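# Run the bearing press cell, sort and finish the order

## Task

Act as the press cell operator after an unchecked previous shift. Complete the work order, then sort parts: the good part goes in the good tray. A plate whose bearing still sticks up and can still be pressed home goes in the rework tray. Every other faulty join goes in the scrap tray. At the end the machine and the gauge must both be idle with no alarm standing, the guard must be shut, and nothing may remain inside the guard.

## Robot and tools

Robot: two Doosan M1013 arms, left_arm and right_arm, each with a Robotiq 140 two-finger gripper whose fingers can fold when pushed. The fingers point along the gripper's +z axis and close along its y axis. end_effector_position is the point between the closed pads. The fingertips stick out about 33 mm past it, down to 9 mm when fully open.

Scene frame: origin at table-top height, midway between the arms. +z is up, +x points out over the table, and left_arm is on the +y side. Base positions: left about (0.013, 0.692, 0.221) m, right about (0.066, -0.481, 0.221) m. Reported positions can be off by a few centimetres.

execute_actions takes "actions", a list run in order, and optionally "cameras". An action can hold "rows", "steps", "until", and device keys ("machine", "gauge"). "rows" holds up to 15 rows, and each row is one control step of 1/30 s. Every row has 18 numbers in [-1, 1], always for both arms, in this order: left dx, dy, dz, rx, ry, rz, gripper position, force_limit, speed, then the same nine for the right arm. dx to rz are an offset, not a pose. They count from that arm's Hand target as it stood when the action began, along that Hand target's own axes. They do not count from the previous row. A value of 1.0 means 0.6 m or 180 degrees, and rx, ry, rz form one rotation vector. "steps" runs from 1 to 450 and defaults to 15. After the last row, each arm keeps heading for the last row's target. Per step, the controller clips each command to 70 mm and 16 degrees from the measured pose. To ease into a move, ramp the offset up gradually, for example 0.01 more per row.

Gripper numbers: position +1 is fully open (140 mm), the pads meet near -0.8, and -1 closes until blocked. force_limit runs from -1 (about 14 N) to +1 (about 58 N). speed runs from -1 (about 30 mm/s) to +1 (about 250 mm/s), and a faster close squeezes harder. To leave a gripper unchanged, resend its last three numbers, because 0 is a real command. A grip is confirmed when object_status reads 2. The codes are 0 moving, 1 blocked while opening, 2 blocked while closing, 3 reached the target or pads met. position_measured is in counts: 3 fully open, 230 pads touching. Grip near the fingertips; a grip near the palm can fold the fingers.

"until" ends an action early once device conditions hold, for example {"machine": {"state": "idle"}}, {"gauge": {"readings": [">", 3]}}, or {"all": {"status": "ended"}}. Number conditions need a comparison operator. It does not stop the arms.

move drives each gripper in a straight line to "target". The target is one 18-number row, or a list of up to 15 rows, all offsets from the same starting Hand targets. "speed" is in m/s, from 0.002 to 2, default 0.25. "blend" is the corner rounding in m. "stop_force" is 10 to 80 N for both arms and ends an arm's path when it feels that much push. "zero" re-zeroes the force estimate. "blocking"=false returns early. For contacts use a slow speed and a small stop_force, and leave stop_force out when moving off a contact. The result adds a "move:" line saying how the move ended: done, off_target, held, fault, and so on. wait(seconds 0 to 10) lets time pass. stop brakes a running move. zoom_image(camera, region [x0,y0,x1,y1], at most 504 px square) enlarges part of the latest image. show_instructions shows the reference pages, including the work order. finished_scene(scene) ends the scene.

Cameras: cam_low, cam_nest, cam_left_wrist, cam_right_wrist, each 896x504. The "Wrist depth" line gives a 7x7 grid of distances in front of each wrist camera.

machine: a servo press with a powered guard, a two-jaw clamping nest, and a load cell in the ram. The plate sits bore-up in the nest, and a loose sleeve must stand centred and square on the bearing so the ram can push it. Commands: guard "open"/"shut"; clamp "clamp"/"open"; page "setup"/"readings"/"curve". To set a register, send register, value (-12000 to 12000) and write:true together in one object. Keys: cycle_start, feed_hold, reset, home, touch, tare. Several commands can go in a list of up to 8 objects. Heights are in mm above the nest plane and forces in N. A stroke presses until seat_force and reports join_f, peak_f, end_z, the curve, and the ok lamp, which checks the join and end windows. touch reports touch_z. The stored programs, their revisions and the cycle count show what the last shift did. Check every setup value against the work order before pressing.

A guard blocked on its way down, or a gripper holding a piece above the nest, is a cabinet fault: the ram cannot run and any cycle stops with an alarm. Alarms are cleared with reset, and home then raises the ram. Hitting something at rapid counts as a crash.

gauge: send measure:true. The piece must lie flat, alone and still under the lens, with the arms kept clear, for about 12 s until readings goes up. Results appear as no_1 to no_5 in mm, compared against the drawing. stop cancels a reading.

Results list each arm's pose, velocities, joint torques, flange force, Hand target and tool commands, plus the machine's and gauge's status lines.

Avoid: dropping parts or letting a part fall off the table; hard hits or pushes (an arm faults at 144 N or at a joint torque limit); arms touching each other; opening the guard while the ram moves; leaving an arm stretched or loaded until its motors overheat.

Each tool is called in YAML: its name, and indented under it one key for each argument.

Reference images:

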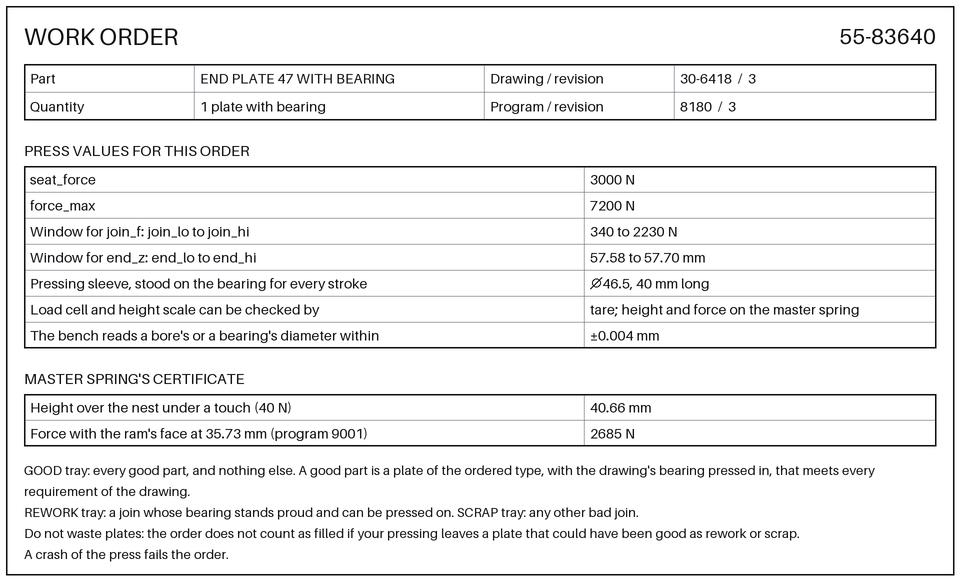

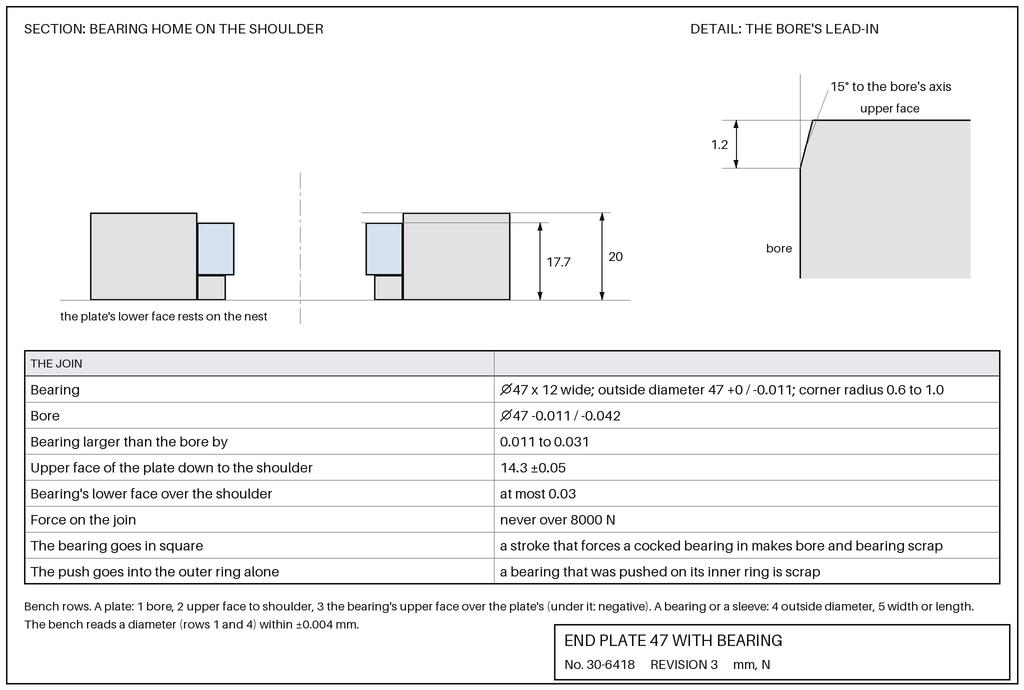

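## Session

execute_actions:
  actions: []

Scene clock: 0.00 s.
left_arm: end_effector_position=(+0.4488, +0.6492, +0.5902) position_measured=3 object_status=3 end_effector_quat_wxyz=(-0.033, +0.999, -0.026, +0.020) | right_arm: end_effector_position=(+0.5044, -0.4984, +0.5902) position_measured=3 object_status=3 end_effector_quat_wxyz=(-0.033, +0.999, +0.002, +0.019)
Joint positions: left_arm=[-0.195 -0.211 1.886 0.073 1.442 1.383] | right_arm=[-0.195 -0.211 1.886 0.073 1.442 1.383]
Joint velocities: within noise
Joint torques (N m): no reading
External joint torques (N m): no reading
Flange force (N): no reading
Wrist depth (mm): cam_left_wrist=[1529 1501 - 628 633 634 550 / 1629 1548 708 687 642 - 576 / 1662 1640 742 722 700 - 581 / 1719 129 1696 758 1640 127 113 / - 110 1819 878 1743 127 95 / - 1917 1874 593 1768 1819 92 / - 1994 506 554 1874 1917 -] | cam_right_wrist=[581 - 669 697 - 634 1424 / 611 630 691 679 - 695 1486 / 611 574 - - - 1597 1477 / 431 122 2230 - - 132 1664 / - 105 1891 - 1818 123 93 / - 2129 2037 603 2003 1953 93 / - 462 476 516 2110 - -]
Hand target: left_arm +0.4488, +0.6492, +0.5902; -0.033, +0.999, -0.026, +0.020 | right_arm +0.5044, -0.4984, +0.5902; -0.033, +0.999, +0.002, +0.019
Tool commands: left_gripper/position=+1.0 left_gripper/force_limit=+1.0 left_gripper/speed=+1.0 right_gripper/position=+1.0 right_gripper/force_limit=+1.0 right_gripper/speed=+1.0
machine.setup: program=+8180 ram_zero=+163.591 seat_force=+3000 force_max=+7200 join_lo=+340 join_hi=+2230 end_lo=+57.580 end_hi=+57.700 cell_gain=+0.489 cell_zero=+124 program_revision=+3 program_top=+57.700 stored1_number=+7724 stored1_revision=+2 stored2_number=+9001 stored2_revision=+1 stored3_number=+2285 stored3_revision=+6 stored4_number=+2813 stored4_revision=+5 stored5_number=+8180 stored5_revision=+3
machine: state=done guard_state=shut clamp_state=clamped guard_answer=taken clamp_answer=taken page=setup entry=no_entry entries=0 alarm=no_alarm queue=idle queue_left=0
gauge: message=nothing_yet readings=0 no_1=0.000 no_2=0.000 no_3=0.000 no_4=0.000 no_5=0.000

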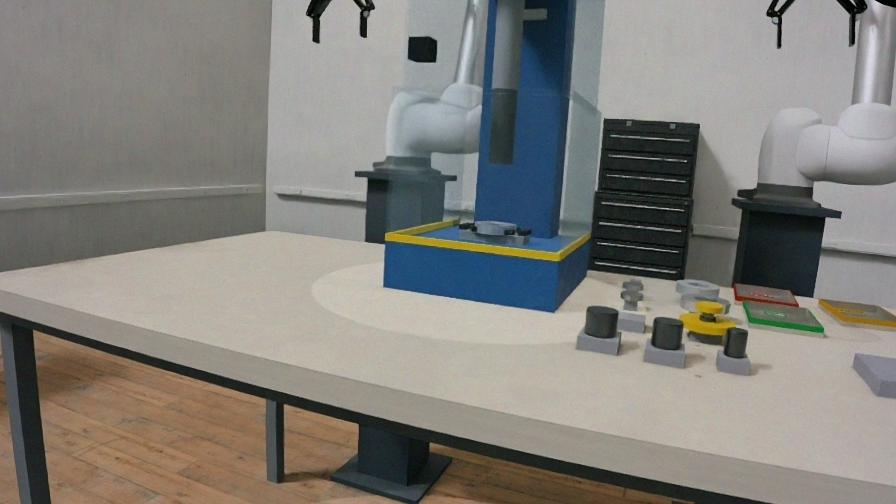

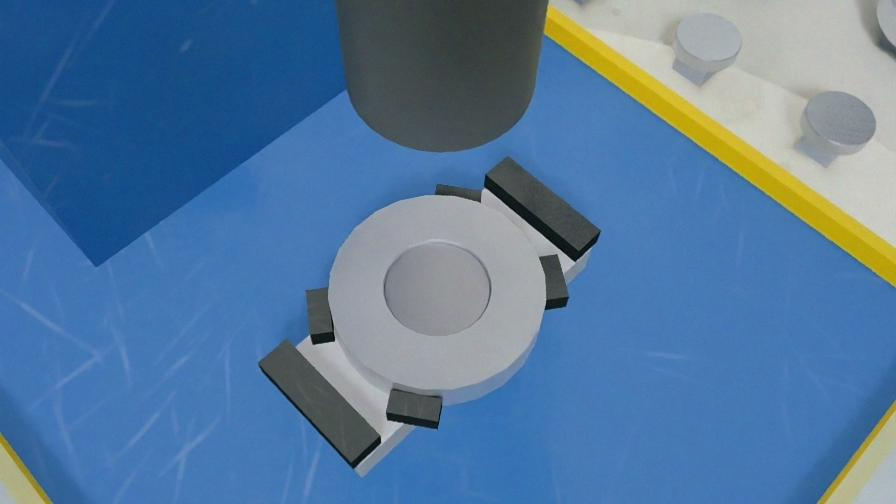

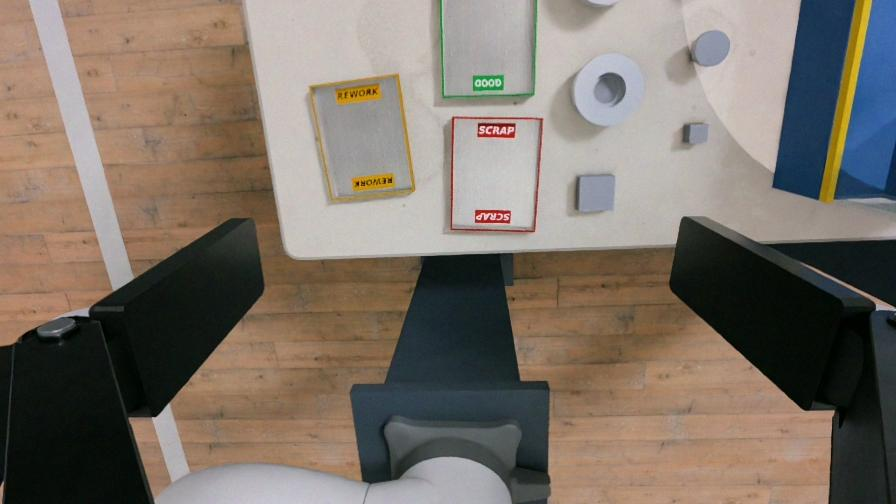

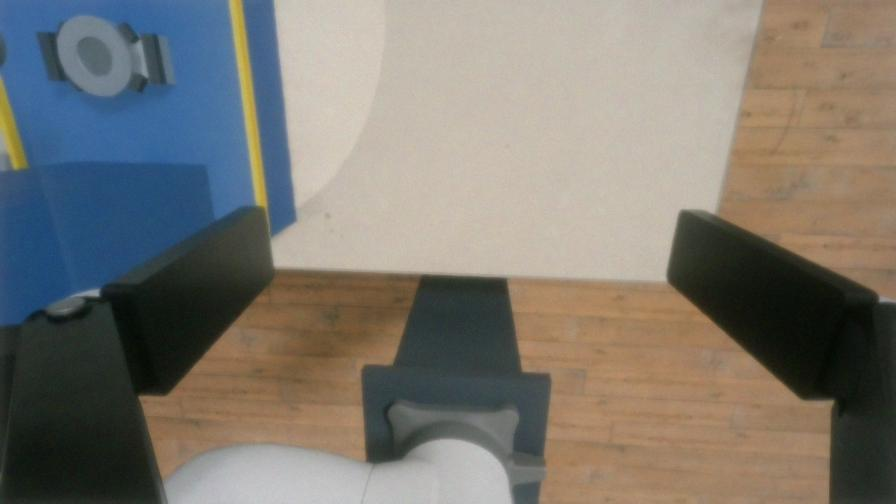

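zoom_image:
  camera: "cam_nest"
  region: [240, 140, 640, 490]

zoom_image:
  camera: "cam_low"
  region: [560, 250, 896, 410]

execute_actions:
  actions:
    - {"machine":{"page":"readings"},"steps":5}

execute_actions:
  actions:
    - {"machine":{"page":"curve"},"steps":5}

Scaled by 1.260.

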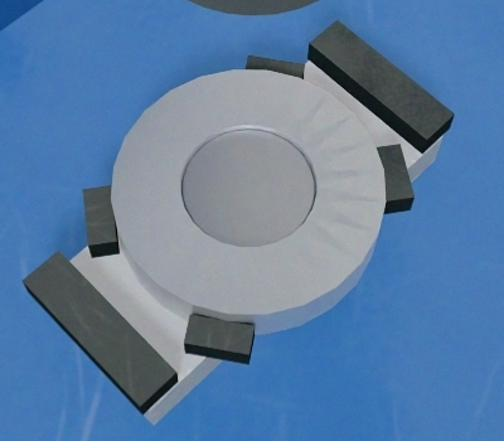

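Scaled by 1.500.

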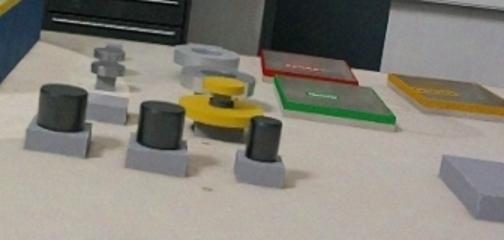

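Scene clock: 7.43 s.
left_arm: end_effector_position=(+0.4488, +0.6492, +0.5902) position_measured=3 object_status=3 end_effector_quat_wxyz=(-0.033, +0.999, -0.026, +0.020) | right_arm: end_effector_position=(+0.5044, -0.4984, +0.5902) position_measured=3 object_status=3 end_effector_quat_wxyz=(-0.033, +0.999, +0.002, +0.019)
Joint positions: left_arm=[-0.195 -0.211 1.886 0.073 1.442 1.383] | right_arm=[-0.195 -0.211 1.886 0.073 1.442 1.383]
Joint torques (N m): left_arm=[-5.7 -20.72 -42.38 4.23 0.3 -0.25] | right_arm=[0.61 -20.6 -41.28 4.47 -0.53 -0.12]
External joint torques (N m): left_arm=[5.5 1.34 0.74 0.22 -0.42 0.24] | right_arm=[-0.61 0.96 -0.08 -0.04 0.41 0.12]
Flange force (N): left_arm=[3.8 -13.0 3.2] | right_arm=[1.4 1.3 -0.8]
Wrist depth (mm): cam_left_wrist=[1511 1484 - 629 634 637 554 / 1588 1588 698 725 625 652 596 / 1651 1618 729 702 - - 608 / 1743 130 1731 737 1640 127 731 / - 110 1793 - 1743 127 95 / - 1903 1874 618 1793 1806 92 / - 1963 506 554 1932 1917 -] | cam_right_wrist=[582 592 - - 644 - 1432 / 620 - - - - - 1505 / 503 619 762 - - 1525 1597 / 414 122 793 973 - 132 1653 / - 105 1891 - 1891 123 93 / - 2148 2055 600 2037 1953 93 / - 462 478 519 2148 2003 -]
Hand target: left_arm +0.4488, +0.6492, +0.5902; -0.033, +0.999, -0.026, +0.020 | right_arm +0.5044, -0.4984, +0.5902; -0.033, +0.999, +0.002, +0.019
Tool commands: left_gripper/position=+1.0 left_gripper/force_limit=+1.0 left_gripper/speed=+1.0 right_gripper/position=+1.0 right_gripper/force_limit=+1.0 right_gripper/speed=+1.0
machine.readings: force=+0 touch_z=+0.000 join_f=+1133 peak_f=+10468 end_z=+57.468 ok=+0 pos_z=+156.409 cycles=+1
machine: state=done guard_state=shut clamp_state=clamped guard_answer=taken clamp_answer=taken page=readings entry=no_entry entries=0 alarm=no_alarm queue=done queue_left=0
gauge: message=nothing_yet readings=0 no_1=0.000 no_2=0.000 no_3=0.000 no_4=0.000 no_5=0.000

Scene clock: 7.80 s.
left_arm: end_effector_position=(+0.4488, +0.6492, +0.5902) position_measured=3 object_status=3 end_effector_quat_wxyz=(-0.033, +0.999, -0.026, +0.020) | right_arm: end_effector_position=(+0.5044, -0.4984, +0.5902) position_measured=3 object_status=3 end_effector_quat_wxyz=(-0.033, +0.999, +0.002, +0.019)
Joint positions: left_arm=[-0.195 -0.211 1.886 0.073 1.442 1.383] | right_arm=[-0.195 -0.211 1.886 0.073 1.442 1.383]
Joint torques (N m): left_arm=[-5.48 -20.43 -42.42 4.22 0.29 -0.26] | right_arm=[0.74 -20.51 -41.21 4.53 -0.48 -0.08]
External joint torques (N m): left_arm=[5.4 0.39 0.41 0.27 -0.42 0.26] | right_arm=[-0.75 0.9 -0.08 -0.11 0.35 0.07]
Flange force (N): left_arm=[2.6 -13.0 2.5] | right_arm=[1.2 1.7 -0.7]
Wrist depth (mm): cam_left_wrist=[1539 1520 - 661 644 - 554 / 1558 1539 689 677 629 - 582 / 1696 1651 729 708 702 702 601 / 1731 129 1819 772 1684 127 - / - 110 1755 - 1731 127 95 / - 1874 1874 651 1793 1780 92 / - 1994 504 554 1903 1917 -] | cam_right_wrist=[581 563 - 725 695 - 1496 / 630 620 - 739 757 1664 1468 / 437 619 - 725 - 1676 1597 / 427 122 796 746 - 132 1641 / - 105 2020 863 1861 123 93 / - 2129 2020 603 1861 1986 93 / - 459 477 512 2003 2110 -]
Hand target: left_arm +0.4488, +0.6492, +0.5902; -0.033, +0.999, -0.026, +0.020 | right_arm +0.5044, -0.4984, +0.5902; -0.033, +0.999, +0.002, +0.019
Tool commands: left_gripper/position=+1.0 left_gripper/force_limit=+1.0 left_gripper/speed=+1.0 right_gripper/position=+1.0 right_gripper/force_limit=+1.0 right_gripper/speed=+1.0
machine.curve: curve1_z=+71.200 curve1_f=-8 curve2_z=+69.271 curve2_f=+96 curve3_z=+67.343 curve3_f=+304 curve4_z=+65.414 curve4_f=+494 curve5_z=+63.486 curve5_f=+700 curve6_z=+61.557 curve6_f=+912 curve7_z=+59.629 curve7_f=+1111 curve8_z=+57.700 curve8_f=+1188
machine: state=done guard_state=shut clamp_state=clamped guard_answer=taken clamp_answer=taken page=curve entry=no_entry entries=0 alarm=no_alarm queue=done queue_left=0
gauge: message=nothing_yet readings=0 no_1=0.000 no_2=0.000 no_3=0.000 no_4=0.000 no_5=0.000

move:
  target: [0.417,0.333,0,-0.021,-0.0127,-0.0166,1,1,1, 0,0,0,0,0,0,1,1,1]
  cameras: ["cam_left_wrist","cam_nest"]

zoom_image:
  camera: "cam_left_wrist"
  region: [250, 0, 700, 250]

Scene clock: 29.37 s.
left_arm: end_effector_position=(+0.6881, +0.4367, +0.5863) position_measured=3 object_status=3 end_effector_quat_wxyz=(+0.000, +1.000, +0.000, +0.000) | right_arm: end_effector_position=(+0.5044, -0.4984, +0.5902) position_measured=3 object_status=3 end_effector_quat_wxyz=(-0.033, +0.999, +0.002, +0.019)
Joint positions: left_arm=[-0.372 0.27 1.395 0 1.477 1.162] | right_arm=[-0.195 -0.211 1.886 0.073 1.442 1.383]
Joint torques (N m): left_arm=[-5.21 -69.46 -42.3 4.04 0.37 -0.27] | right_arm=[0.67 -20.48 -41.27 4.51 -0.54 -0.07]
External joint torques (N m): left_arm=[5.44 0.38 0.59 0.27 -0.43 0.27] | right_arm=[-0.76 0.84 0.03 -0.1 0.42 0.07]
Flange force (N): left_arm=[2.4 -7.6 1.7] | right_arm=[0.9 1.7 -0.7]
Wrist depth (mm): cam_left_wrist=[1400 637 - 612 634 548 548 / 1520 - 718 - 615 589 586 / 1578 - 716 - 661 626 609 / 1673 129 748 725 698 136 441 / - 110 812 - - 119 95 / - 1874 937 1903 1874 1917 92 / - 2026 769 2010 2077 2043 -] | cam_right_wrist=[582 608 - 675 - - 1432 / 578 608 723 708 729 - 1505 / 491 - - - - - 1608 / 407 122 804 772 757 132 1619 / - 105 1953 - 1891 124 93 / - 2003 2188 603 2020 1969 93 / - 462 480 513 2055 2091 -]
Hand target: left_arm +0.6882, +0.4366, +0.5862; +0.000, +1.000, +0.000, +0.000 | right_arm +0.5044, -0.4984, +0.5902; -0.033, +0.999, +0.002, +0.019
Off the commanded pose: left_arm 0.000 m, 0 deg | right_arm 0.000 m, 0 deg.
machine.curve: curve1_z=+71.200 curve1_f=-8 curve2_z=+69.271 curve2_f=+96 curve3_z=+67.343 curve3_f=+304 curve4_z=+65.414 curve4_f=+494 curve5_z=+63.486 curve5_f=+700 curve6_z=+61.557 curve6_f=+912 curve7_z=+59.629 curve7_f=+1111 curve8_z=+57.700 curve8_f=+1188
machine: state=done guard_state=shut clamp_state=clamped guard_answer=taken clamp_answer=taken page=curve entry=no_entry entries=0 alarm=no_alarm queue=done queue_left=0
gauge: message=nothing_yet readings=0 no_1=0.000 no_2=0.000 no_3=0.000 no_4=0.000 no_5=0.000
move: done
camera_calibration:
cam_left_wrist: T_world_to_cam=[[0.00551778, -0.999828, 0.0177077, 0.427924], [-0.940489, 0.000828224, 0.339823, 0.450867], [-0.339779, -0.018529, -0.940323, 0.936786], [0, 0, 0, 1]] pos_world=[0.739974, 0.444835, 0.720089]
Images, in order (width x height): cam_nest 896x504, cam_left_wrist 896x504.

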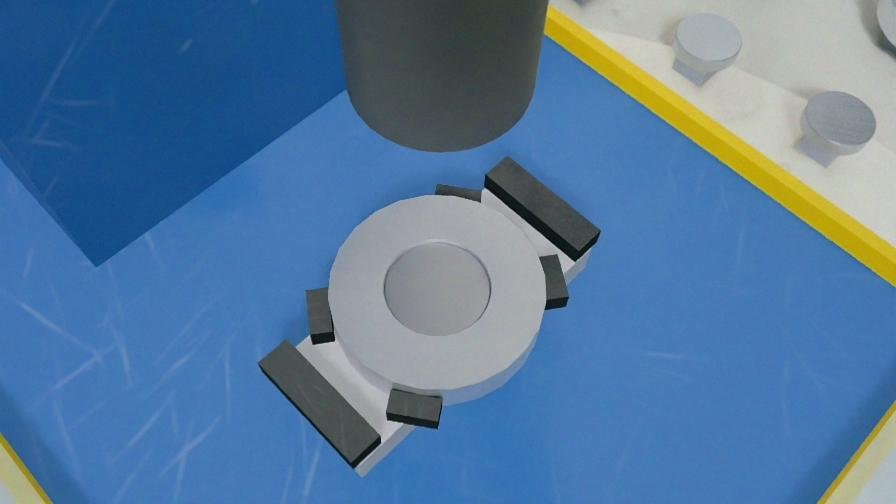

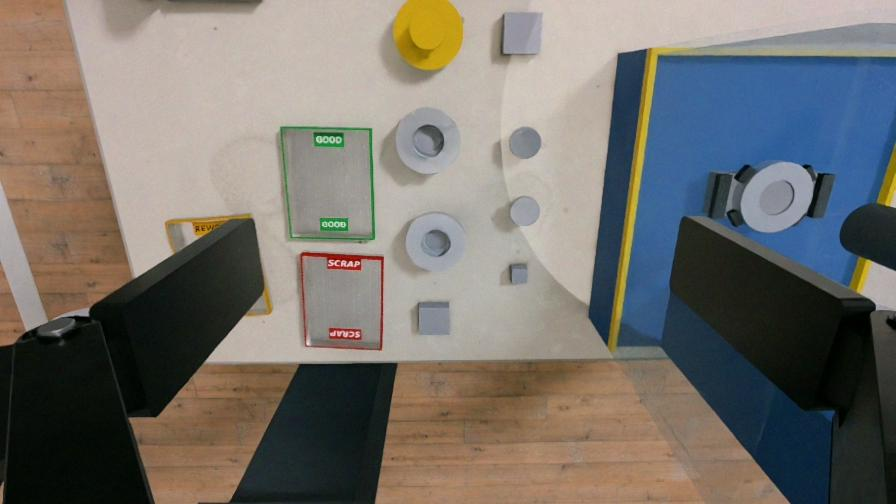

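Scaled by 1.120.

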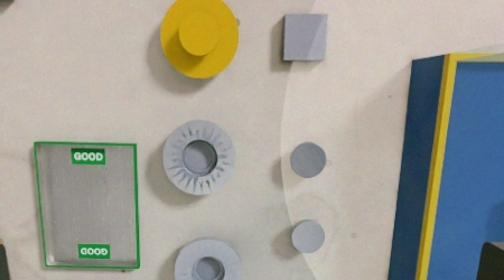

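move:
  target: [0.25,0,0,0,0,0,1,1,1, 0,0,0,0,0,0,1,1,1]
  cameras: ["cam_left_wrist"]

zoom_image:
  camera: "cam_left_wrist"
  region: [60, 0, 560, 250]

zoom_image:
  camera: "cam_left_wrist"
  region: [260, 200, 680, 504]

Scene clock: 51.97 s.
left_arm: end_effector_position=(+0.7479, +0.4368, +0.5856) position_measured=3 object_status=3 end_effector_quat_wxyz=(+0.000, +1.000, +0.000, +0.000) | right_arm: end_effector_position=(+0.5044, -0.4984, +0.5902) position_measured=3 object_status=3 end_effector_quat_wxyz=(-0.033, +0.999, +0.002, +0.019)
Joint positions: left_arm=[-0.341 0.362 1.272 0 1.506 1.193] | right_arm=[-0.195 -0.211 1.886 0.073 1.442 1.383]
Joint torques (N m): left_arm=[8.33 -78.79 -43.37 4.18 0.38 -0.22] | right_arm=[0.85 -20.41 -41.28 4.53 -0.52 -0.1]
External joint torques (N m): left_arm=[-8.37 0.18 1.4 0.14 -0.44 0.23] | right_arm=[-0.87 0.59 -0.17 -0.09 0.39 0.1]
External joint torques when the fault began: left_arm=[-27.8 -19.45 -3.87 0.55 -0.51 0.29]
Flange force (N): left_arm=[-6.9 8.7 3.1] | right_arm=[0.8 1.9 -1.0]
Flange force when the fault began (N): left_arm=[-35.7 25.0 -7.6]
Wrist depth (mm): cam_left_wrist=[1408 623 - 625 - 658 637 / 1475 658 737 644 - 677 595 / 1568 - 767 672 - 620 618 / 1696 129 751 746 - 136 606 / - 110 796 784 760 119 95 / - 1888 801 1932 1963 - 92 / - 1994 - 2010 2026 2060 -] | cam_right_wrist=[578 589 662 - - 647 1432 / 651 624 - 727 - 712 1505 / 499 - - 734 - 1565 1586 / 435 113 1738 732 - 132 1676 / - 105 1891 - 1818 124 93 / - 2055 2055 589 1906 2003 93 / - 462 472 512 2073 2055 -]
Hand target: left_arm +0.7479, +0.4368, +0.5856; +0.000, +1.000, +0.000, +0.000 (not the last commanded pose) | right_arm +0.5044, -0.4984, +0.5902; -0.033, +0.999, +0.002, +0.019
Tool commands: left_gripper/position=+1.0 left_gripper/force_limit=+1.0 left_gripper/speed=+1.0 right_gripper/position=+1.0 right_gripper/force_limit=+1.0 right_gripper/speed=+1.0
Off the commanded pose: left_arm 0.090 m, 0 deg | right_arm 0.000 m, 0 deg.
FORCE FAULT: contact force on the left arm reached its limit, and that arm stopped for 10 seconds. The contact can be on any part of that arm, not only on its tool. That arm's remaining commands of this call were not run. That arm's target is now where it stood when the stop ended, not its last command. That arm accepts commands again.
machine.curve: curve1_z=+71.200 curve1_f=-8 curve2_z=+69.271 curve2_f=+96 curve3_z=+67.343 curve3_f=+304 curve4_z=+65.414 curve4_f=+494 curve5_z=+63.486 curve5_f=+700 curve6_z=+61.557 curve6_f=+912 curve7_z=+59.629 curve7_f=+1111 curve8_z=+57.700 curve8_f=+1188
machine: state=done guard_state=shut clamp_state=clamped guard_answer=taken clamp_answer=taken page=curve entry=no_entry entries=0 alarm=no_alarm queue=done queue_left=0
gauge: message=nothing_yet readings=0 no_1=0.000 no_2=0.000 no_3=0.000 no_4=0.000 no_5=0.000
move: fault (left_arm)
camera_calibration:
cam_left_wrist: T_world_to_cam=[[0.00531807, -0.999816, 0.0184178, 0.427448], [-0.941026, 0.0012271, 0.338331, 0.508416], [-0.338291, -0.0191309, -0.940847, 0.956025], [0, 0, 0, 1]] pos_world=[0.799574, 0.445035, 0.719588]
Images, in order (width x height): cam_left_wrist 896x504.

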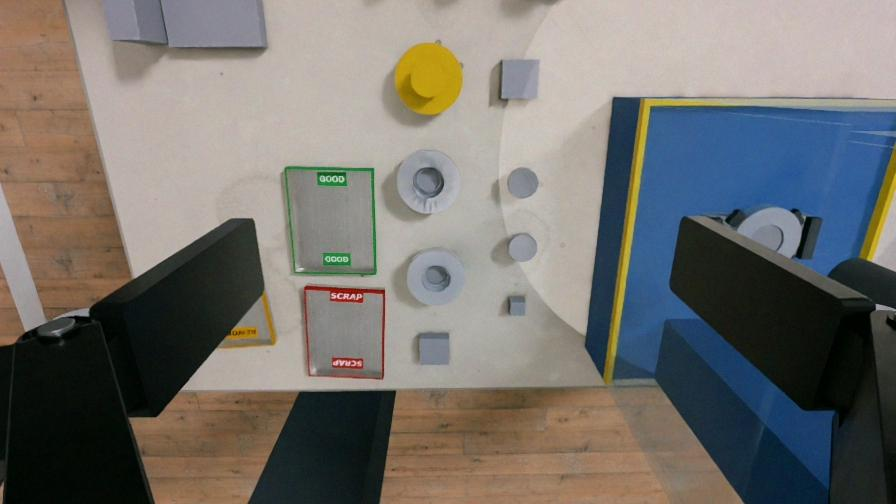

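Scaled by 1.008.

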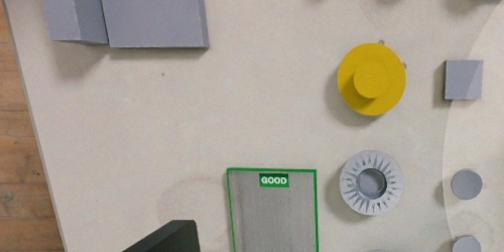

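Scaled by 1.200.

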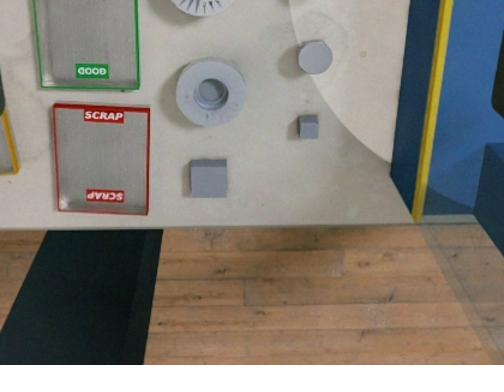

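move:
  target:
    - [-0.25,0,0,0,0,0,1,1,1, 0,0,0,0,0,0,1,1,1]
    - [-0.33,-0.05,0,0,0,1,1,1,1, 0,0,0,0,0,0,1,1,1]
  speed: 0.5
  cameras: ["cam_left_wrist"]

Scene clock: 69.03 s.
left_arm: end_effector_position=(+0.5500, +0.4670, +0.5854) position_measured=3 object_status=3 end_effector_quat_wxyz=(+0.001, +0.000, +1.000, +0.000) | right_arm: end_effector_position=(+0.5044, -0.4984, +0.5902) position_measured=3 object_status=3 end_effector_quat_wxyz=(-0.033, +0.999, +0.002, +0.019)
Joint positions: left_arm=[-0.419 0.044 1.661 0 1.435 4.257] | right_arm=[-0.195 -0.211 1.886 0.073 1.442 1.383]
Joint torques (N m): left_arm=[-5.49 -46.34 -42.01 4.06 0.69 -0.08] | right_arm=[0.39 -20.42 -41.34 4.53 -0.51 -0.09]
External joint torques (N m): left_arm=[5.46 0.75 0.68 0.18 -0.66 0.08] | right_arm=[-0.41 0.75 0.04 -0.11 0.39 0.09]
Flange force (N): left_arm=[-4.2 8.6 2.4] | right_arm=[0.9 0.9 -0.6]
Wrist depth (mm): cam_left_wrist=[- 560 637 634 644 644 1449 / 578 589 651 614 677 689 1529 / 580 614 - 712 704 - 1618 / 641 130 779 - 746 136 1731 / - 110 720 - 807 119 95 / - 103 828 - - - 92 / - - 937 1903 - 1994 -] | cam_right_wrist=[579 592 666 - - 625 1468 / 622 584 668 743 712 1496 1505 / 495 571 - 723 - 1586 1597 / 412 122 801 798 - 132 1688 / - 105 1986 826 1891 123 93 / - 2129 2055 591 1969 1876 93 / - 463 478 512 2110 - -]
Hand target: left_arm +0.5500, +0.4670, +0.5854; +0.000, +0.000, +1.000, +0.000 | right_arm +0.5044, -0.4984, +0.5902; -0.033, +0.999, +0.002, +0.019
Off the commanded pose: left_arm 0.000 m, 0 deg | right_arm 0.000 m, 0 deg.
machine.curve: curve1_z=+71.200 curve1_f=-8 curve2_z=+69.271 curve2_f=+96 curve3_z=+67.343 curve3_f=+304 curve4_z=+65.414 curve4_f=+494 curve5_z=+63.486 curve5_f=+700 curve6_z=+61.557 curve6_f=+912 curve7_z=+59.629 curve7_f=+1111 curve8_z=+57.700 curve8_f=+1188
machine: state=done guard_state=shut clamp_state=clamped guard_answer=taken clamp_answer=taken page=curve entry=no_entry entries=0 alarm=no_alarm queue=done queue_left=0
gauge: message=nothing_yet readings=0 no_1=0.000 no_2=0.000 no_3=0.000 no_4=0.000 no_5=0.000
move: done; limits=paced
camera_calibration:
cam_left_wrist: T_world_to_cam=[[-0.00540239, 0.999844, 0.0167917, -0.46828], [0.940349, -0.000632682, 0.340211, -0.712832], [0.340169, 0.017628, -0.940199, 0.498738], [0, 0, 0, 1]] pos_world=[0.498126, 0.458965, 0.719289]
Images, in order (width x height): cam_left_wrist 896x504.

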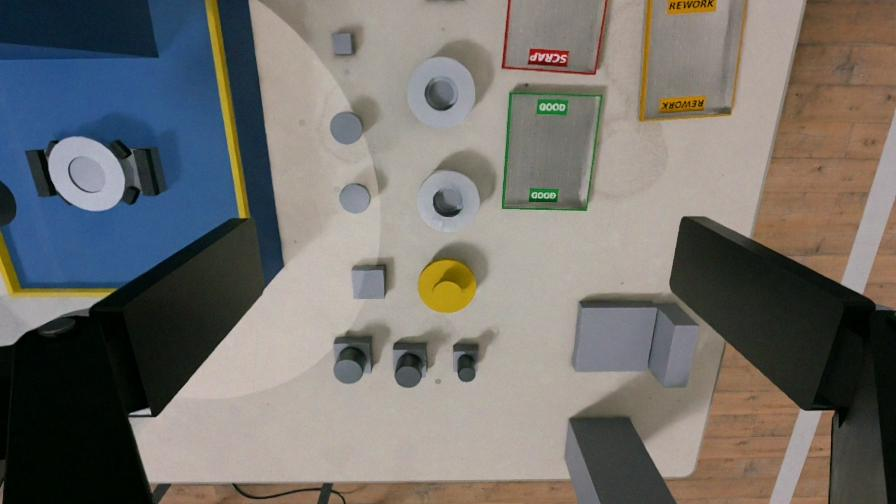

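move:
  target: [0.2,0.13,-0.03,0,-0.2,0,1,1,1, 0,0,0,0,0,0,1,1,1]
  cameras: ["cam_left_wrist"]

zoom_image:
  camera: "cam_left_wrist"
  region: [396, 0, 896, 400]

Scene clock: 81.73 s.
left_arm: end_effector_position=(+0.4300, +0.5451, +0.6032) position_measured=3 object_status=3 end_effector_quat_wxyz=(+0.309, +0.000, +0.951, -0.001) | right_arm: end_effector_position=(+0.5044, -0.4984, +0.5902) position_measured=3 object_status=3 end_effector_quat_wxyz=(-0.033, +0.999, +0.002, +0.019)
Joint positions: left_arm=[-0.677 -0.493 2.149 0.465 1.032 3.85] | right_arm=[-0.195 -0.211 1.886 0.073 1.442 1.383]
Joint torques (N m): left_arm=[-6.43 5.25 -43.64 4.62 -0.57 -0.18] | right_arm=[0.7 -20.79 -41.36 4.51 -0.51 -0.08]
External joint torques (N m): left_arm=[6.5 0.4 0.4 0.25 -0.45 0.18] | right_arm=[-0.81 1.05 -0.12 -0.07 0.38 0.08]
Flange force (N): left_arm=[-13.3 19.0 11.5] | right_arm=[1.5 1.9 -0.8]
Wrist depth (mm): cam_left_wrist=[570 - 646 654 - 1743 1608 / 670 675 - - 796 1860 1903 / - - 1039 - 903 2245 2287 / 3077 129 2624 2932 - 136 2652 / - 110 3237 3612 871 119 95 / - 1947 2397 - 789 - 92 / - - - - - - -] | cam_right_wrist=[575 598 - - 679 595 1441 / 617 - - 736 681 705 1486 / 620 575 - - - 1398 1597 / 408 122 2148 - 772 132 1688 / - 105 1937 826 1804 123 93 / - 2110 2073 612 1906 1921 93 / - 455 479 513 2091 2020 -]
Hand target: left_arm +0.4300, +0.5451, +0.6032; +0.309, +0.000, +0.951, -0.001 | right_arm +0.5044, -0.4984, +0.5902; -0.033, +0.999, +0.002, +0.019
Off the commanded pose: left_arm 0.000 m, 0 deg | right_arm 0.000 m, 0 deg.
machine.curve: curve1_z=+71.200 curve1_f=-8 curve2_z=+69.271 curve2_f=+96 curve3_z=+67.343 curve3_f=+304 curve4_z=+65.414 curve4_f=+494 curve5_z=+63.486 curve5_f=+700 curve6_z=+61.557 curve6_f=+912 curve7_z=+59.629 curve7_f=+1111 curve8_z=+57.700 curve8_f=+1188
machine: state=done guard_state=shut clamp_state=clamped guard_answer=taken clamp_answer=taken page=curve entry=no_entry entries=0 alarm=no_alarm queue=done queue_left=0
gauge: message=nothing_yet readings=0 no_1=0.000 no_2=0.000 no_3=0.000 no_4=0.000 no_5=0.000
move: done
camera_calibration:
cam_left_wrist: T_world_to_cam=[[-0.0144076, 0.999848, 0.00980246, -0.539202], [0.560971, -0.0000326017, 0.827835, -0.737311], [0.82771, 0.017426, -0.560885, 0.116522], [0, 0, 0, 1]] pos_world=[0.309395, 0.537065, 0.681013]
Images, in order (width x height): cam_left_wrist 896x504.

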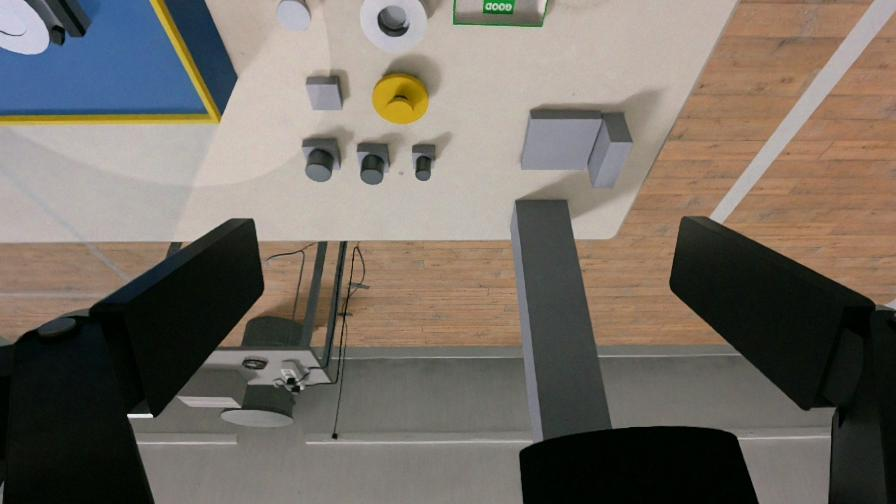

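Scaled by 1.008.

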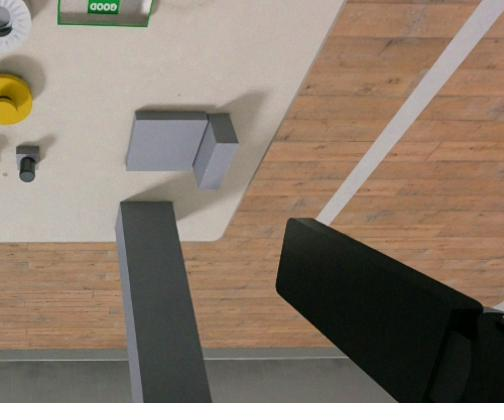

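execute_actions:
  actions:
    - {"machine":[{"guard":"open","page":"readings"},{"clamp":"open"}],"steps":150}

move:
  target: [0.073,-0.682,0.602,0.325,-0.040,0.380,1,1,1, 0,0,0,0,0,0,1,1,1]
  cameras: ["cam_left_wrist","cam_nest"]

Scene clock: 124.47 s.
left_arm: end_effector_position=(+0.4300, +0.5451, +0.6032) position_measured=3 object_status=3 end_effector_quat_wxyz=(+0.309, +0.000, +0.951, -0.001) | right_arm: end_effector_position=(+0.5044, -0.4984, +0.5902) position_measured=3 object_status=3 end_effector_quat_wxyz=(-0.033, +0.999, +0.002, +0.019)
Joint positions: left_arm=[-0.678 -0.493 2.149 0.465 1.032 3.849] | right_arm=[-0.195 -0.211 1.886 0.073 1.442 1.383]
Joint torques (N m): left_arm=[-5.6 5.25 -43.57 4.61 -0.56 -0.24] | right_arm=[0.56 -20.65 -41.3 4.5 -0.49 -0.11]
External joint torques (N m): left_arm=[5.54 0.62 0.49 0.23 -0.45 0.24] | right_arm=[-0.66 1.06 -0.02 -0.08 0.36 0.1]
Flange force (N): left_arm=[-11.6 16.3 10.4] | right_arm=[1.4 1.5 -0.6]
Wrist depth (mm): cam_left_wrist=[598 - 714 654 - 1598 1640 / 654 - 890 865 - 1917 1819 / - - 977 - - 2206 2245 / 1074 129 2832 2832 - 136 2652 / - 110 3323 3462 900 127 95 / - 1932 1994 3237 - - 92 / - 4154 - 4616 - - -] | cam_right_wrist=[575 592 - 634 677 - 1432 / 576 632 - 705 689 673 1505 / 429 629 721 - - - 1576 / 410 122 2251 - - 132 1676 / - 105 1953 - 1818 123 93 / - 2110 2091 606 1906 1891 93 / - 455 477 512 2073 2073 -]
Hand target: left_arm +0.4300, +0.5451, +0.6032; +0.309, +0.000, +0.951, -0.001 | right_arm +0.5044, -0.4984, +0.5902; -0.033, +0.999, +0.002, +0.019
Tool commands: left_gripper/position=+1.0 left_gripper/force_limit=+1.0 left_gripper/speed=+1.0 right_gripper/position=+1.0 right_gripper/force_limit=+1.0 right_gripper/speed=+1.0
Off the commanded pose: left_arm 0.000 m, 0 deg | right_arm 0.000 m, 0 deg.
machine.readings: force=+0 touch_z=+0.000 join_f=+1133 peak_f=+10468 end_z=+57.468 ok=+0 pos_z=+156.409 cycles=+1
machine: state=idle guard_state=open clamp_state=open guard_answer=taken clamp_answer=taken page=readings entry=no_entry entries=0 alarm=no_alarm queue=done queue_left=0
gauge: message=nothing_yet readings=0 no_1=0.000 no_2=0.000 no_3=0.000 no_4=0.000 no_5=0.000

Scene clock: 128.23 s.
left_arm: end_effector_position=(+0.6069, +0.1351, +0.2864) position_measured=3 object_status=3 end_effector_quat_wxyz=(+0.206, +0.647, +0.698, -0.228) | right_arm: end_effector_position=(+0.5044, -0.4984, +0.5902) position_measured=3 object_status=3 end_effector_quat_wxyz=(-0.033, +0.999, +0.002, +0.019)
Joint positions: left_arm=[-0.558 0.467 1.83 -0.896 0.677 6.284] | right_arm=[-0.195 -0.211 1.886 0.073 1.442 1.383]
Joint torques (N m): left_arm=[-5.15 -77.28 -29.35 0.9 0.67 -0.23] | right_arm=[0.94 -20.78 -41.19 4.48 -0.53 -0.13]
External joint torques (N m): left_arm=[5.54 0.56 -0.68 0.17 -0.55 0.23] | right_arm=[-0.92 0.96 -0.25 -0.05 0.4 0.13]
Flange force (N): left_arm=[4.6 6.2 -2.4] | right_arm=[1.5 2.0 -1.1]
Wrist depth (mm): cam_left_wrist=[- 259 280 276 273 270 377 / 226 - 324 296 315 324 414 / 191 - 387 327 374 489 509 / 180 129 466 452 449 136 - / - 110 930 786 - 119 95 / - - 4793 230 - - 92 / - - - 211 3003 - -] | cam_right_wrist=[575 588 - - 658 - 1407 / 328 625 - - 693 - 1496 / 490 572 729 732 - 1725 1619 / 394 122 1597 - 767 133 1619 / - 105 1953 - 1846 123 93 / - 2110 2091 601 1921 1937 93 / - 457 477 516 2073 2073 -]
Hand target: left_arm +0.6069, +0.1355, +0.2858; +0.272, +0.653, +0.653, -0.271 | right_arm +0.5044, -0.4984, +0.5902; -0.033, +0.999, +0.002, +0.019
Off the commanded pose: left_arm 0.001 m, 10 deg | right_arm 0.000 m, 0 deg.
machine.readings: force=+0 touch_z=+0.000 join_f=+1133 peak_f=+10468 end_z=+57.468 ok=+0 pos_z=+156.409 cycles=+1
machine: state=idle guard_state=open clamp_state=open guard_answer=taken clamp_answer=taken page=readings entry=no_entry entries=0 alarm=no_alarm queue=done queue_left=0
gauge: message=nothing_yet readings=0 no_1=0.000 no_2=0.000 no_3=0.000 no_4=0.000 no_5=0.000
joint sent to its limit (left arm) — joint 6 (wrist roll), upper limit.
move: off_target (left_arm)
camera_calibration:
cam_left_wrist: T_world_to_cam=[[0.996346, 0.0748087, -0.0412004, -0.59749], [0.0762333, -0.56155, 0.823924, -0.203115], [0.0385006, -0.824054, -0.565201, 0.393408], [0, 0, 0, 1]] pos_world=[0.595644, 0.254827, 0.365089]
Images, in order (width x height): cam_nest 896x504, cam_left_wrist 896x504.

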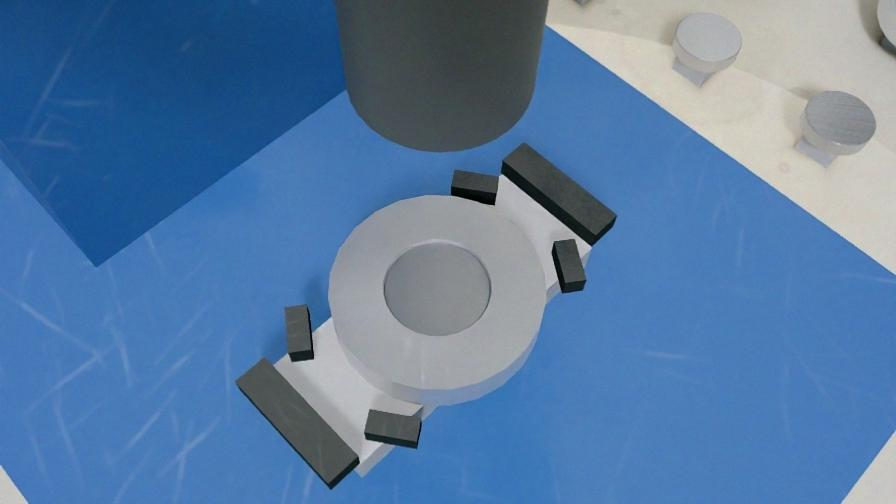

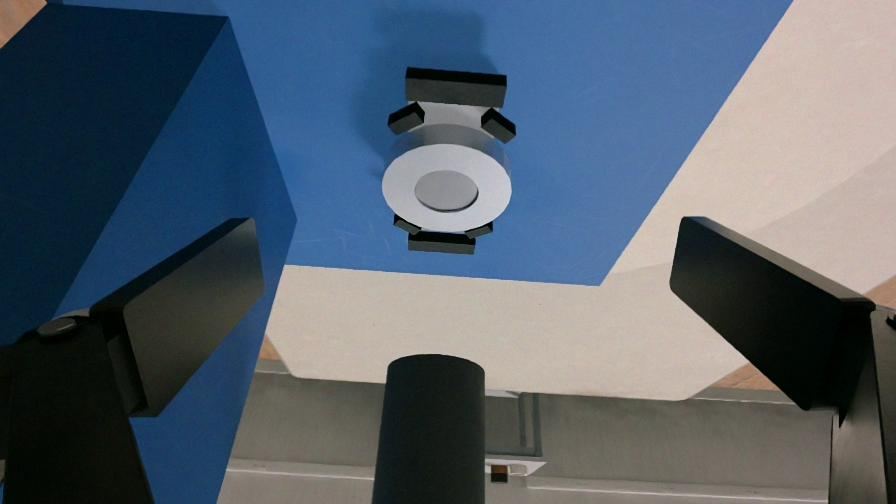

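move:
  target:
    - [0,0,-0.167,0,0,-0.6,1,1,1, 0,0,0,0,0,0,1,1,1]
    - [0,0,-0.167,0,0,0.8,1,1,1, 0,0,0,0,0,0,1,1,1]
    - [0,0,-0.167,0,0,0.2,1,1,1, 0,0,0,0,0,0,1,1,1]
    - [0,0,-0.167,0,0,0,1,1,1, 0,0,0,0,0,0,1,1,1]
  speed: 0.8
  blend: 0.01

Scene clock: 160.30 s.
left_arm: end_effector_position=(+0.6057, +0.1464, +0.2921) position_measured=3 object_status=3 end_effector_quat_wxyz=(+0.180, +0.565, +0.761, -0.263) | right_arm: end_effector_position=(+0.5044, -0.4984, +0.5902) position_measured=3 object_status=3 end_effector_quat_wxyz=(-0.033, +0.999, +0.002, +0.019)
Joint positions: left_arm=[-0.534 0.46 1.84 -0.928 0.709 6.106] | right_arm=[-0.195 -0.211 1.886 0.073 1.442 1.383]
Joint torques (N m): left_arm=[-38 -109.3 -66.37 -14 3.81 -5.56] | right_arm=[0.95 -20.6 -41.36 4.52 -0.5 -0.08]
External joint torques (N m): left_arm=[38.44 33.6 36.46 14.92 -3.58 5.55] | right_arm=[-0.92 0.94 0.18 -0.11 0.38 0.08]
External joint torques when the fault began: left_arm=[31.69 72.6 72.49 22.9 -3.78 8.59]
Flange force (N): left_arm=[76.5 31.6 -0.9] | right_arm=[0.8 2.1 -0.4]
Flange force when the fault began (N): left_arm=[121.3 22.7 41.0]
Wrist depth (mm): cam_left_wrist=[- - 303 286 271 259 242 / - - 352 308 309 293 389 / 179 - 416 336 367 347 427 / 179 129 483 442 427 127 105 / - 110 - - - 119 95 / - 102 3155 239 1187 3462 95 / - - 214 224 - - -] | cam_right_wrist=[571 - 632 683 649 651 1432 / 567 - 710 716 - - 1477 / 467 - 746 723 691 1545 1630 / 395 122 785 755 765 132 1713 / - 105 1921 905 1906 124 93 / - 2129 2003 567 1953 1986 93 / - 463 476 515 2055 1986 -]
Hand target: left_arm +0.6057, +0.1464, +0.2921; +0.180, +0.565, +0.761, -0.263 (not the last commanded pose) | right_arm +0.5044, -0.4984, +0.5902; -0.033, +0.999, +0.002, +0.019
Tool commands: left_gripper/position=+1.0 left_gripper/force_limit=+1.0 left_gripper/speed=+1.0 right_gripper/position=+1.0 right_gripper/force_limit=+1.0 right_gripper/speed=+1.0
Off the commanded pose: left_arm 0.088 m, 19 deg | right_arm 0.000 m, 0 deg.
FORCE FAULT: contact force on the left arm reached its limit, and that arm stopped for 10 seconds. The contact can be on any part of that arm, not only on its tool. That arm's remaining commands of this call were not run. That arm's target is now where it stood when the stop ended, not its last command. That arm accepts commands again.
machine.readings: force=+0 touch_z=+0.000 join_f=+1133 peak_f=+10468 end_z=+57.468 ok=+0 pos_z=+156.409 cycles=+1
machine: state=idle guard_state=open clamp_state=open guard_answer=taken clamp_answer=taken page=readings entry=no_entry entries=0 alarm=no_alarm queue=done queue_left=0
gauge: message=nothing_yet readings=0 no_1=0.000 no_2=0.000 no_3=0.000 no_4=0.000 no_5=0.000
move: fault (left_arm); path passed 0 of 4 targets

move:
  target:
    - [0.15,0,-0.05,0,0,0,1,1,1, 0,0,0,0,0,0,1,1,1]
    - [0.2,0,-0.25,0,0,0,1,1,1, 0,0,0,0,0,0,1,1,1]
  speed: 0.15
  cameras: ["cam_low","cam_left_wrist","cam_right_wrist"]

Scene clock: 168.23 s.
left_arm: end_effector_position=(+0.5735, +0.3287, +0.3430) position_measured=3 object_status=3 end_effector_quat_wxyz=(+0.180, +0.565, +0.761, -0.263) | right_arm: end_effector_position=(+0.5044, -0.4984, +0.5902) position_measured=3 object_status=3 end_effector_quat_wxyz=(-0.033, +0.999, +0.002, +0.019)
Joint positions: left_arm=[-0.3 0.27 2.008 -0.867 0.86 6.237] | right_arm=[-0.195 -0.211 1.886 0.073 1.442 1.383]
Joint torques (N m): left_arm=[-5.29 -59.39 -30.71 0.77 0.74 -0.27] | right_arm=[0.86 -20.5 -41.26 4.49 -0.51 -0.09]
External joint torques (N m): left_arm=[5.34 2.04 0.62 0.19 -0.28 0.26] | right_arm=[-0.92 0.84 -0.11 -0.06 0.39 0.08]
Flange force (N): left_arm=[6.9 6.7 -2.3] | right_arm=[1.1 2.1 -0.9]
Wrist depth (mm): cam_left_wrist=[1696 1501 405 433 413 397 - / 1917 1696 427 414 430 456 - / 2492 413 479 455 430 452 516 / 3195 130 604 534 517 127 535 / - 110 - 702 815 127 95 / - - - 435 - 3368 92 / - 220 228 408 - 4154 -] | cam_right_wrist=[571 611 - - 653 - 1415 / 336 592 662 - - 1515 1535 / 462 619 - 708 798 1586 1565 / 410 122 788 793 - 132 1641 / - 105 1969 - 1921 123 93 / - 2148 2091 611 1937 1969 93 / - 460 477 515 2168 2003 -]
Hand target: left_arm +0.5735, +0.3288, +0.3431; +0.180, +0.565, +0.761, -0.263 | right_arm +0.5044, -0.4984, +0.5902; -0.033, +0.999, +0.002, +0.019
Off the commanded pose: left_arm 0.000 m, 0 deg | right_arm 0.000 m, 0 deg.
machine.readings: force=+0 touch_z=+0.000 join_f=+1133 peak_f=+10468 end_z=+57.468 ok=+0 pos_z=+156.409 cycles=+1
machine: state=idle guard_state=open clamp_state=open guard_answer=taken clamp_answer=taken page=readings entry=no_entry entries=0 alarm=no_alarm queue=done queue_left=0
gauge: message=nothing_yet readings=0 no_1=0.000 no_2=0.000 no_3=0.000 no_4=0.000 no_5=0.000
move: done
camera_calibration:
cam_left_wrist: T_world_to_cam=[[0.952888, 0.238824, -0.186995, -0.555331], [0.287553, -0.515083, 0.807467, -0.269344], [0.0965246, -0.823197, -0.559491, 0.550825], [0, 0, 0, 1]] pos_world=[0.553451, 0.447329, 0.421824]
Images, in order (width x height): cam_low 896x504, cam_left_wrist 896x504, cam_right_wrist 896x504.

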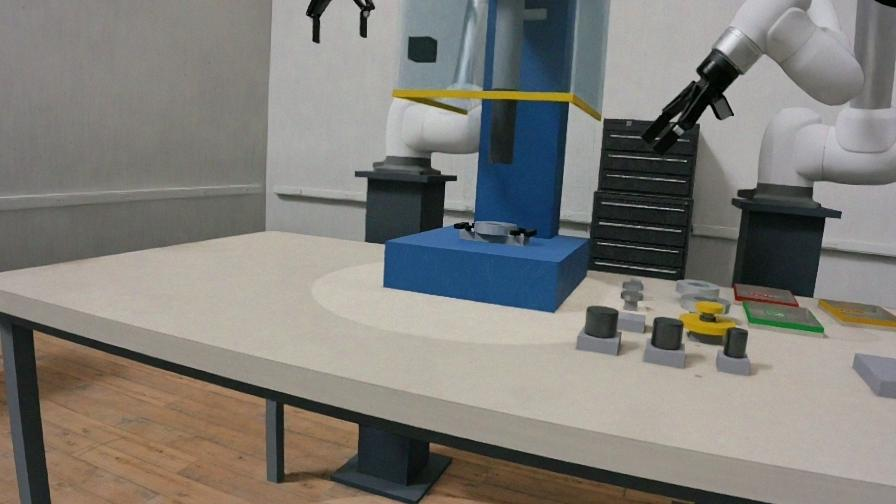

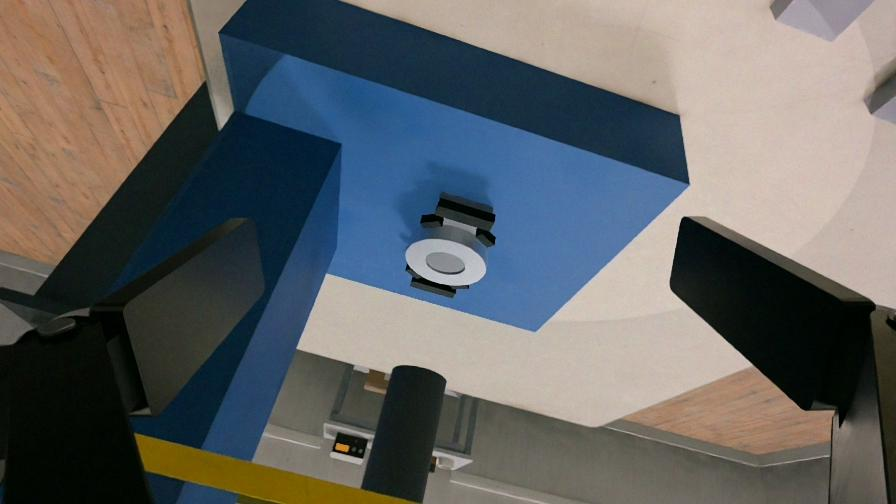

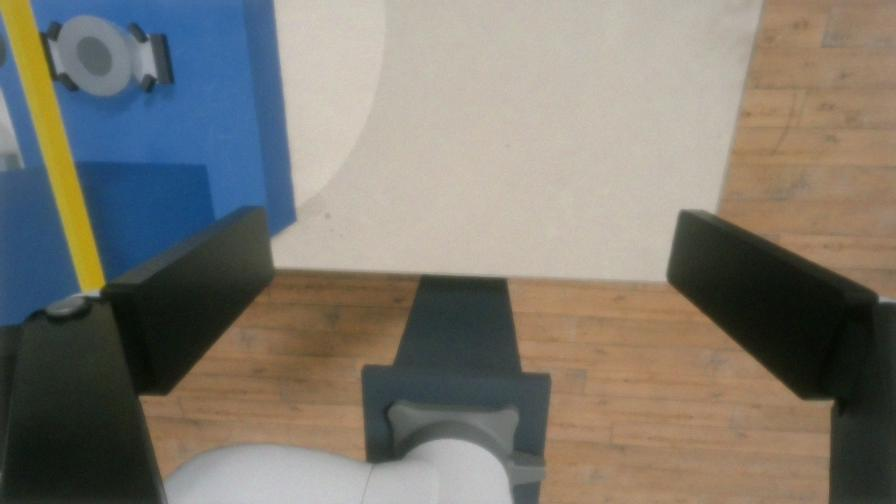

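move:
  target:
    - [0,0,0,0,0,-0.6,1,1,1, 0,0,0,0,0,0,1,1,1]
    - [0,0,0,0,0,0.8,1,1,1, 0,0,0,0,0,0,1,1,1]
    - [0,0,0,0,0,0.2,1,1,1, 0,0,0,0,0,0,1,1,1]
    - [0,0,0,0.003,-0.072,0.096,1,1,1, 0,0,0,0,0,0,1,1,1]
  speed: 0.8
  blend: 0.01

Scene clock: 188.60 s.
left_arm: end_effector_position=(+0.5735, +0.3288, +0.3431) position_measured=3 object_status=3 end_effector_quat_wxyz=(+0.299, +0.640, +0.642, -0.299) | right_arm: end_effector_position=(+0.5044, -0.4984, +0.5902) position_measured=3 object_status=3 end_effector_quat_wxyz=(-0.033, +0.999, +0.002, +0.019)
Joint positions: left_arm=[-0.215 0.307 2.081 -1.187 0.927 0.595] | right_arm=[-0.195 -0.211 1.886 0.073 1.442 1.383]
Joint torques (N m): left_arm=[-6.12 -58.2 -26.77 -0.37 1.6 -0.38] | right_arm=[0.93 -20.43 -41.42 4.51 -0.5 -0.1]
External joint torques (N m): left_arm=[6.27 0.7 0.4 0.14 -0.47 0.38] | right_arm=[-0.93 0.78 0.09 -0.09 0.37 0.1]
Flange force (N): left_arm=[8.4 2.5 -6.6] | right_arm=[0.7 2.1 -0.5]
Wrist depth (mm): cam_left_wrist=[1568 377 367 368 369 398 486 / 1963 1743 428 442 450 - 568 / 2492 - - 543 589 799 2570 / 3195 130 - 1143 - 136 3414 / - 110 - 441 - 119 95 / - 97 - 424 588 - 92 / - 258 260 257 260 260 -] | cam_right_wrist=[565 537 - - 658 - 1432 / 328 646 705 - 679 - 1525 / 426 630 750 - - 1555 1586 / 396 113 767 853 - 132 1676 / - 105 1953 847 1832 124 93 / - 2129 2148 609 1986 1937 93 / - 461 476 513 2091 2003 -]
Hand target: left_arm +0.5735, +0.3288, +0.3431; +0.299, +0.640, +0.642, -0.299 | right_arm +0.5044, -0.4984, +0.5902; -0.033, +0.999, +0.002, +0.019
Off the commanded pose: left_arm 0.000 m, 0 deg | right_arm 0.000 m, 0 deg.
machine.readings: force=+0 touch_z=+0.000 join_f=+1133 peak_f=+10468 end_z=+57.468 ok=+0 pos_z=+156.409 cycles=+1
machine: state=idle guard_state=open clamp_state=open guard_answer=taken clamp_answer=taken page=readings entry=no_entry entries=0 alarm=no_alarm queue=done queue_left=0
gauge: message=nothing_yet readings=0 no_1=0.000 no_2=0.000 no_3=0.000 no_4=0.000 no_5=0.000
move: done; limits=paced


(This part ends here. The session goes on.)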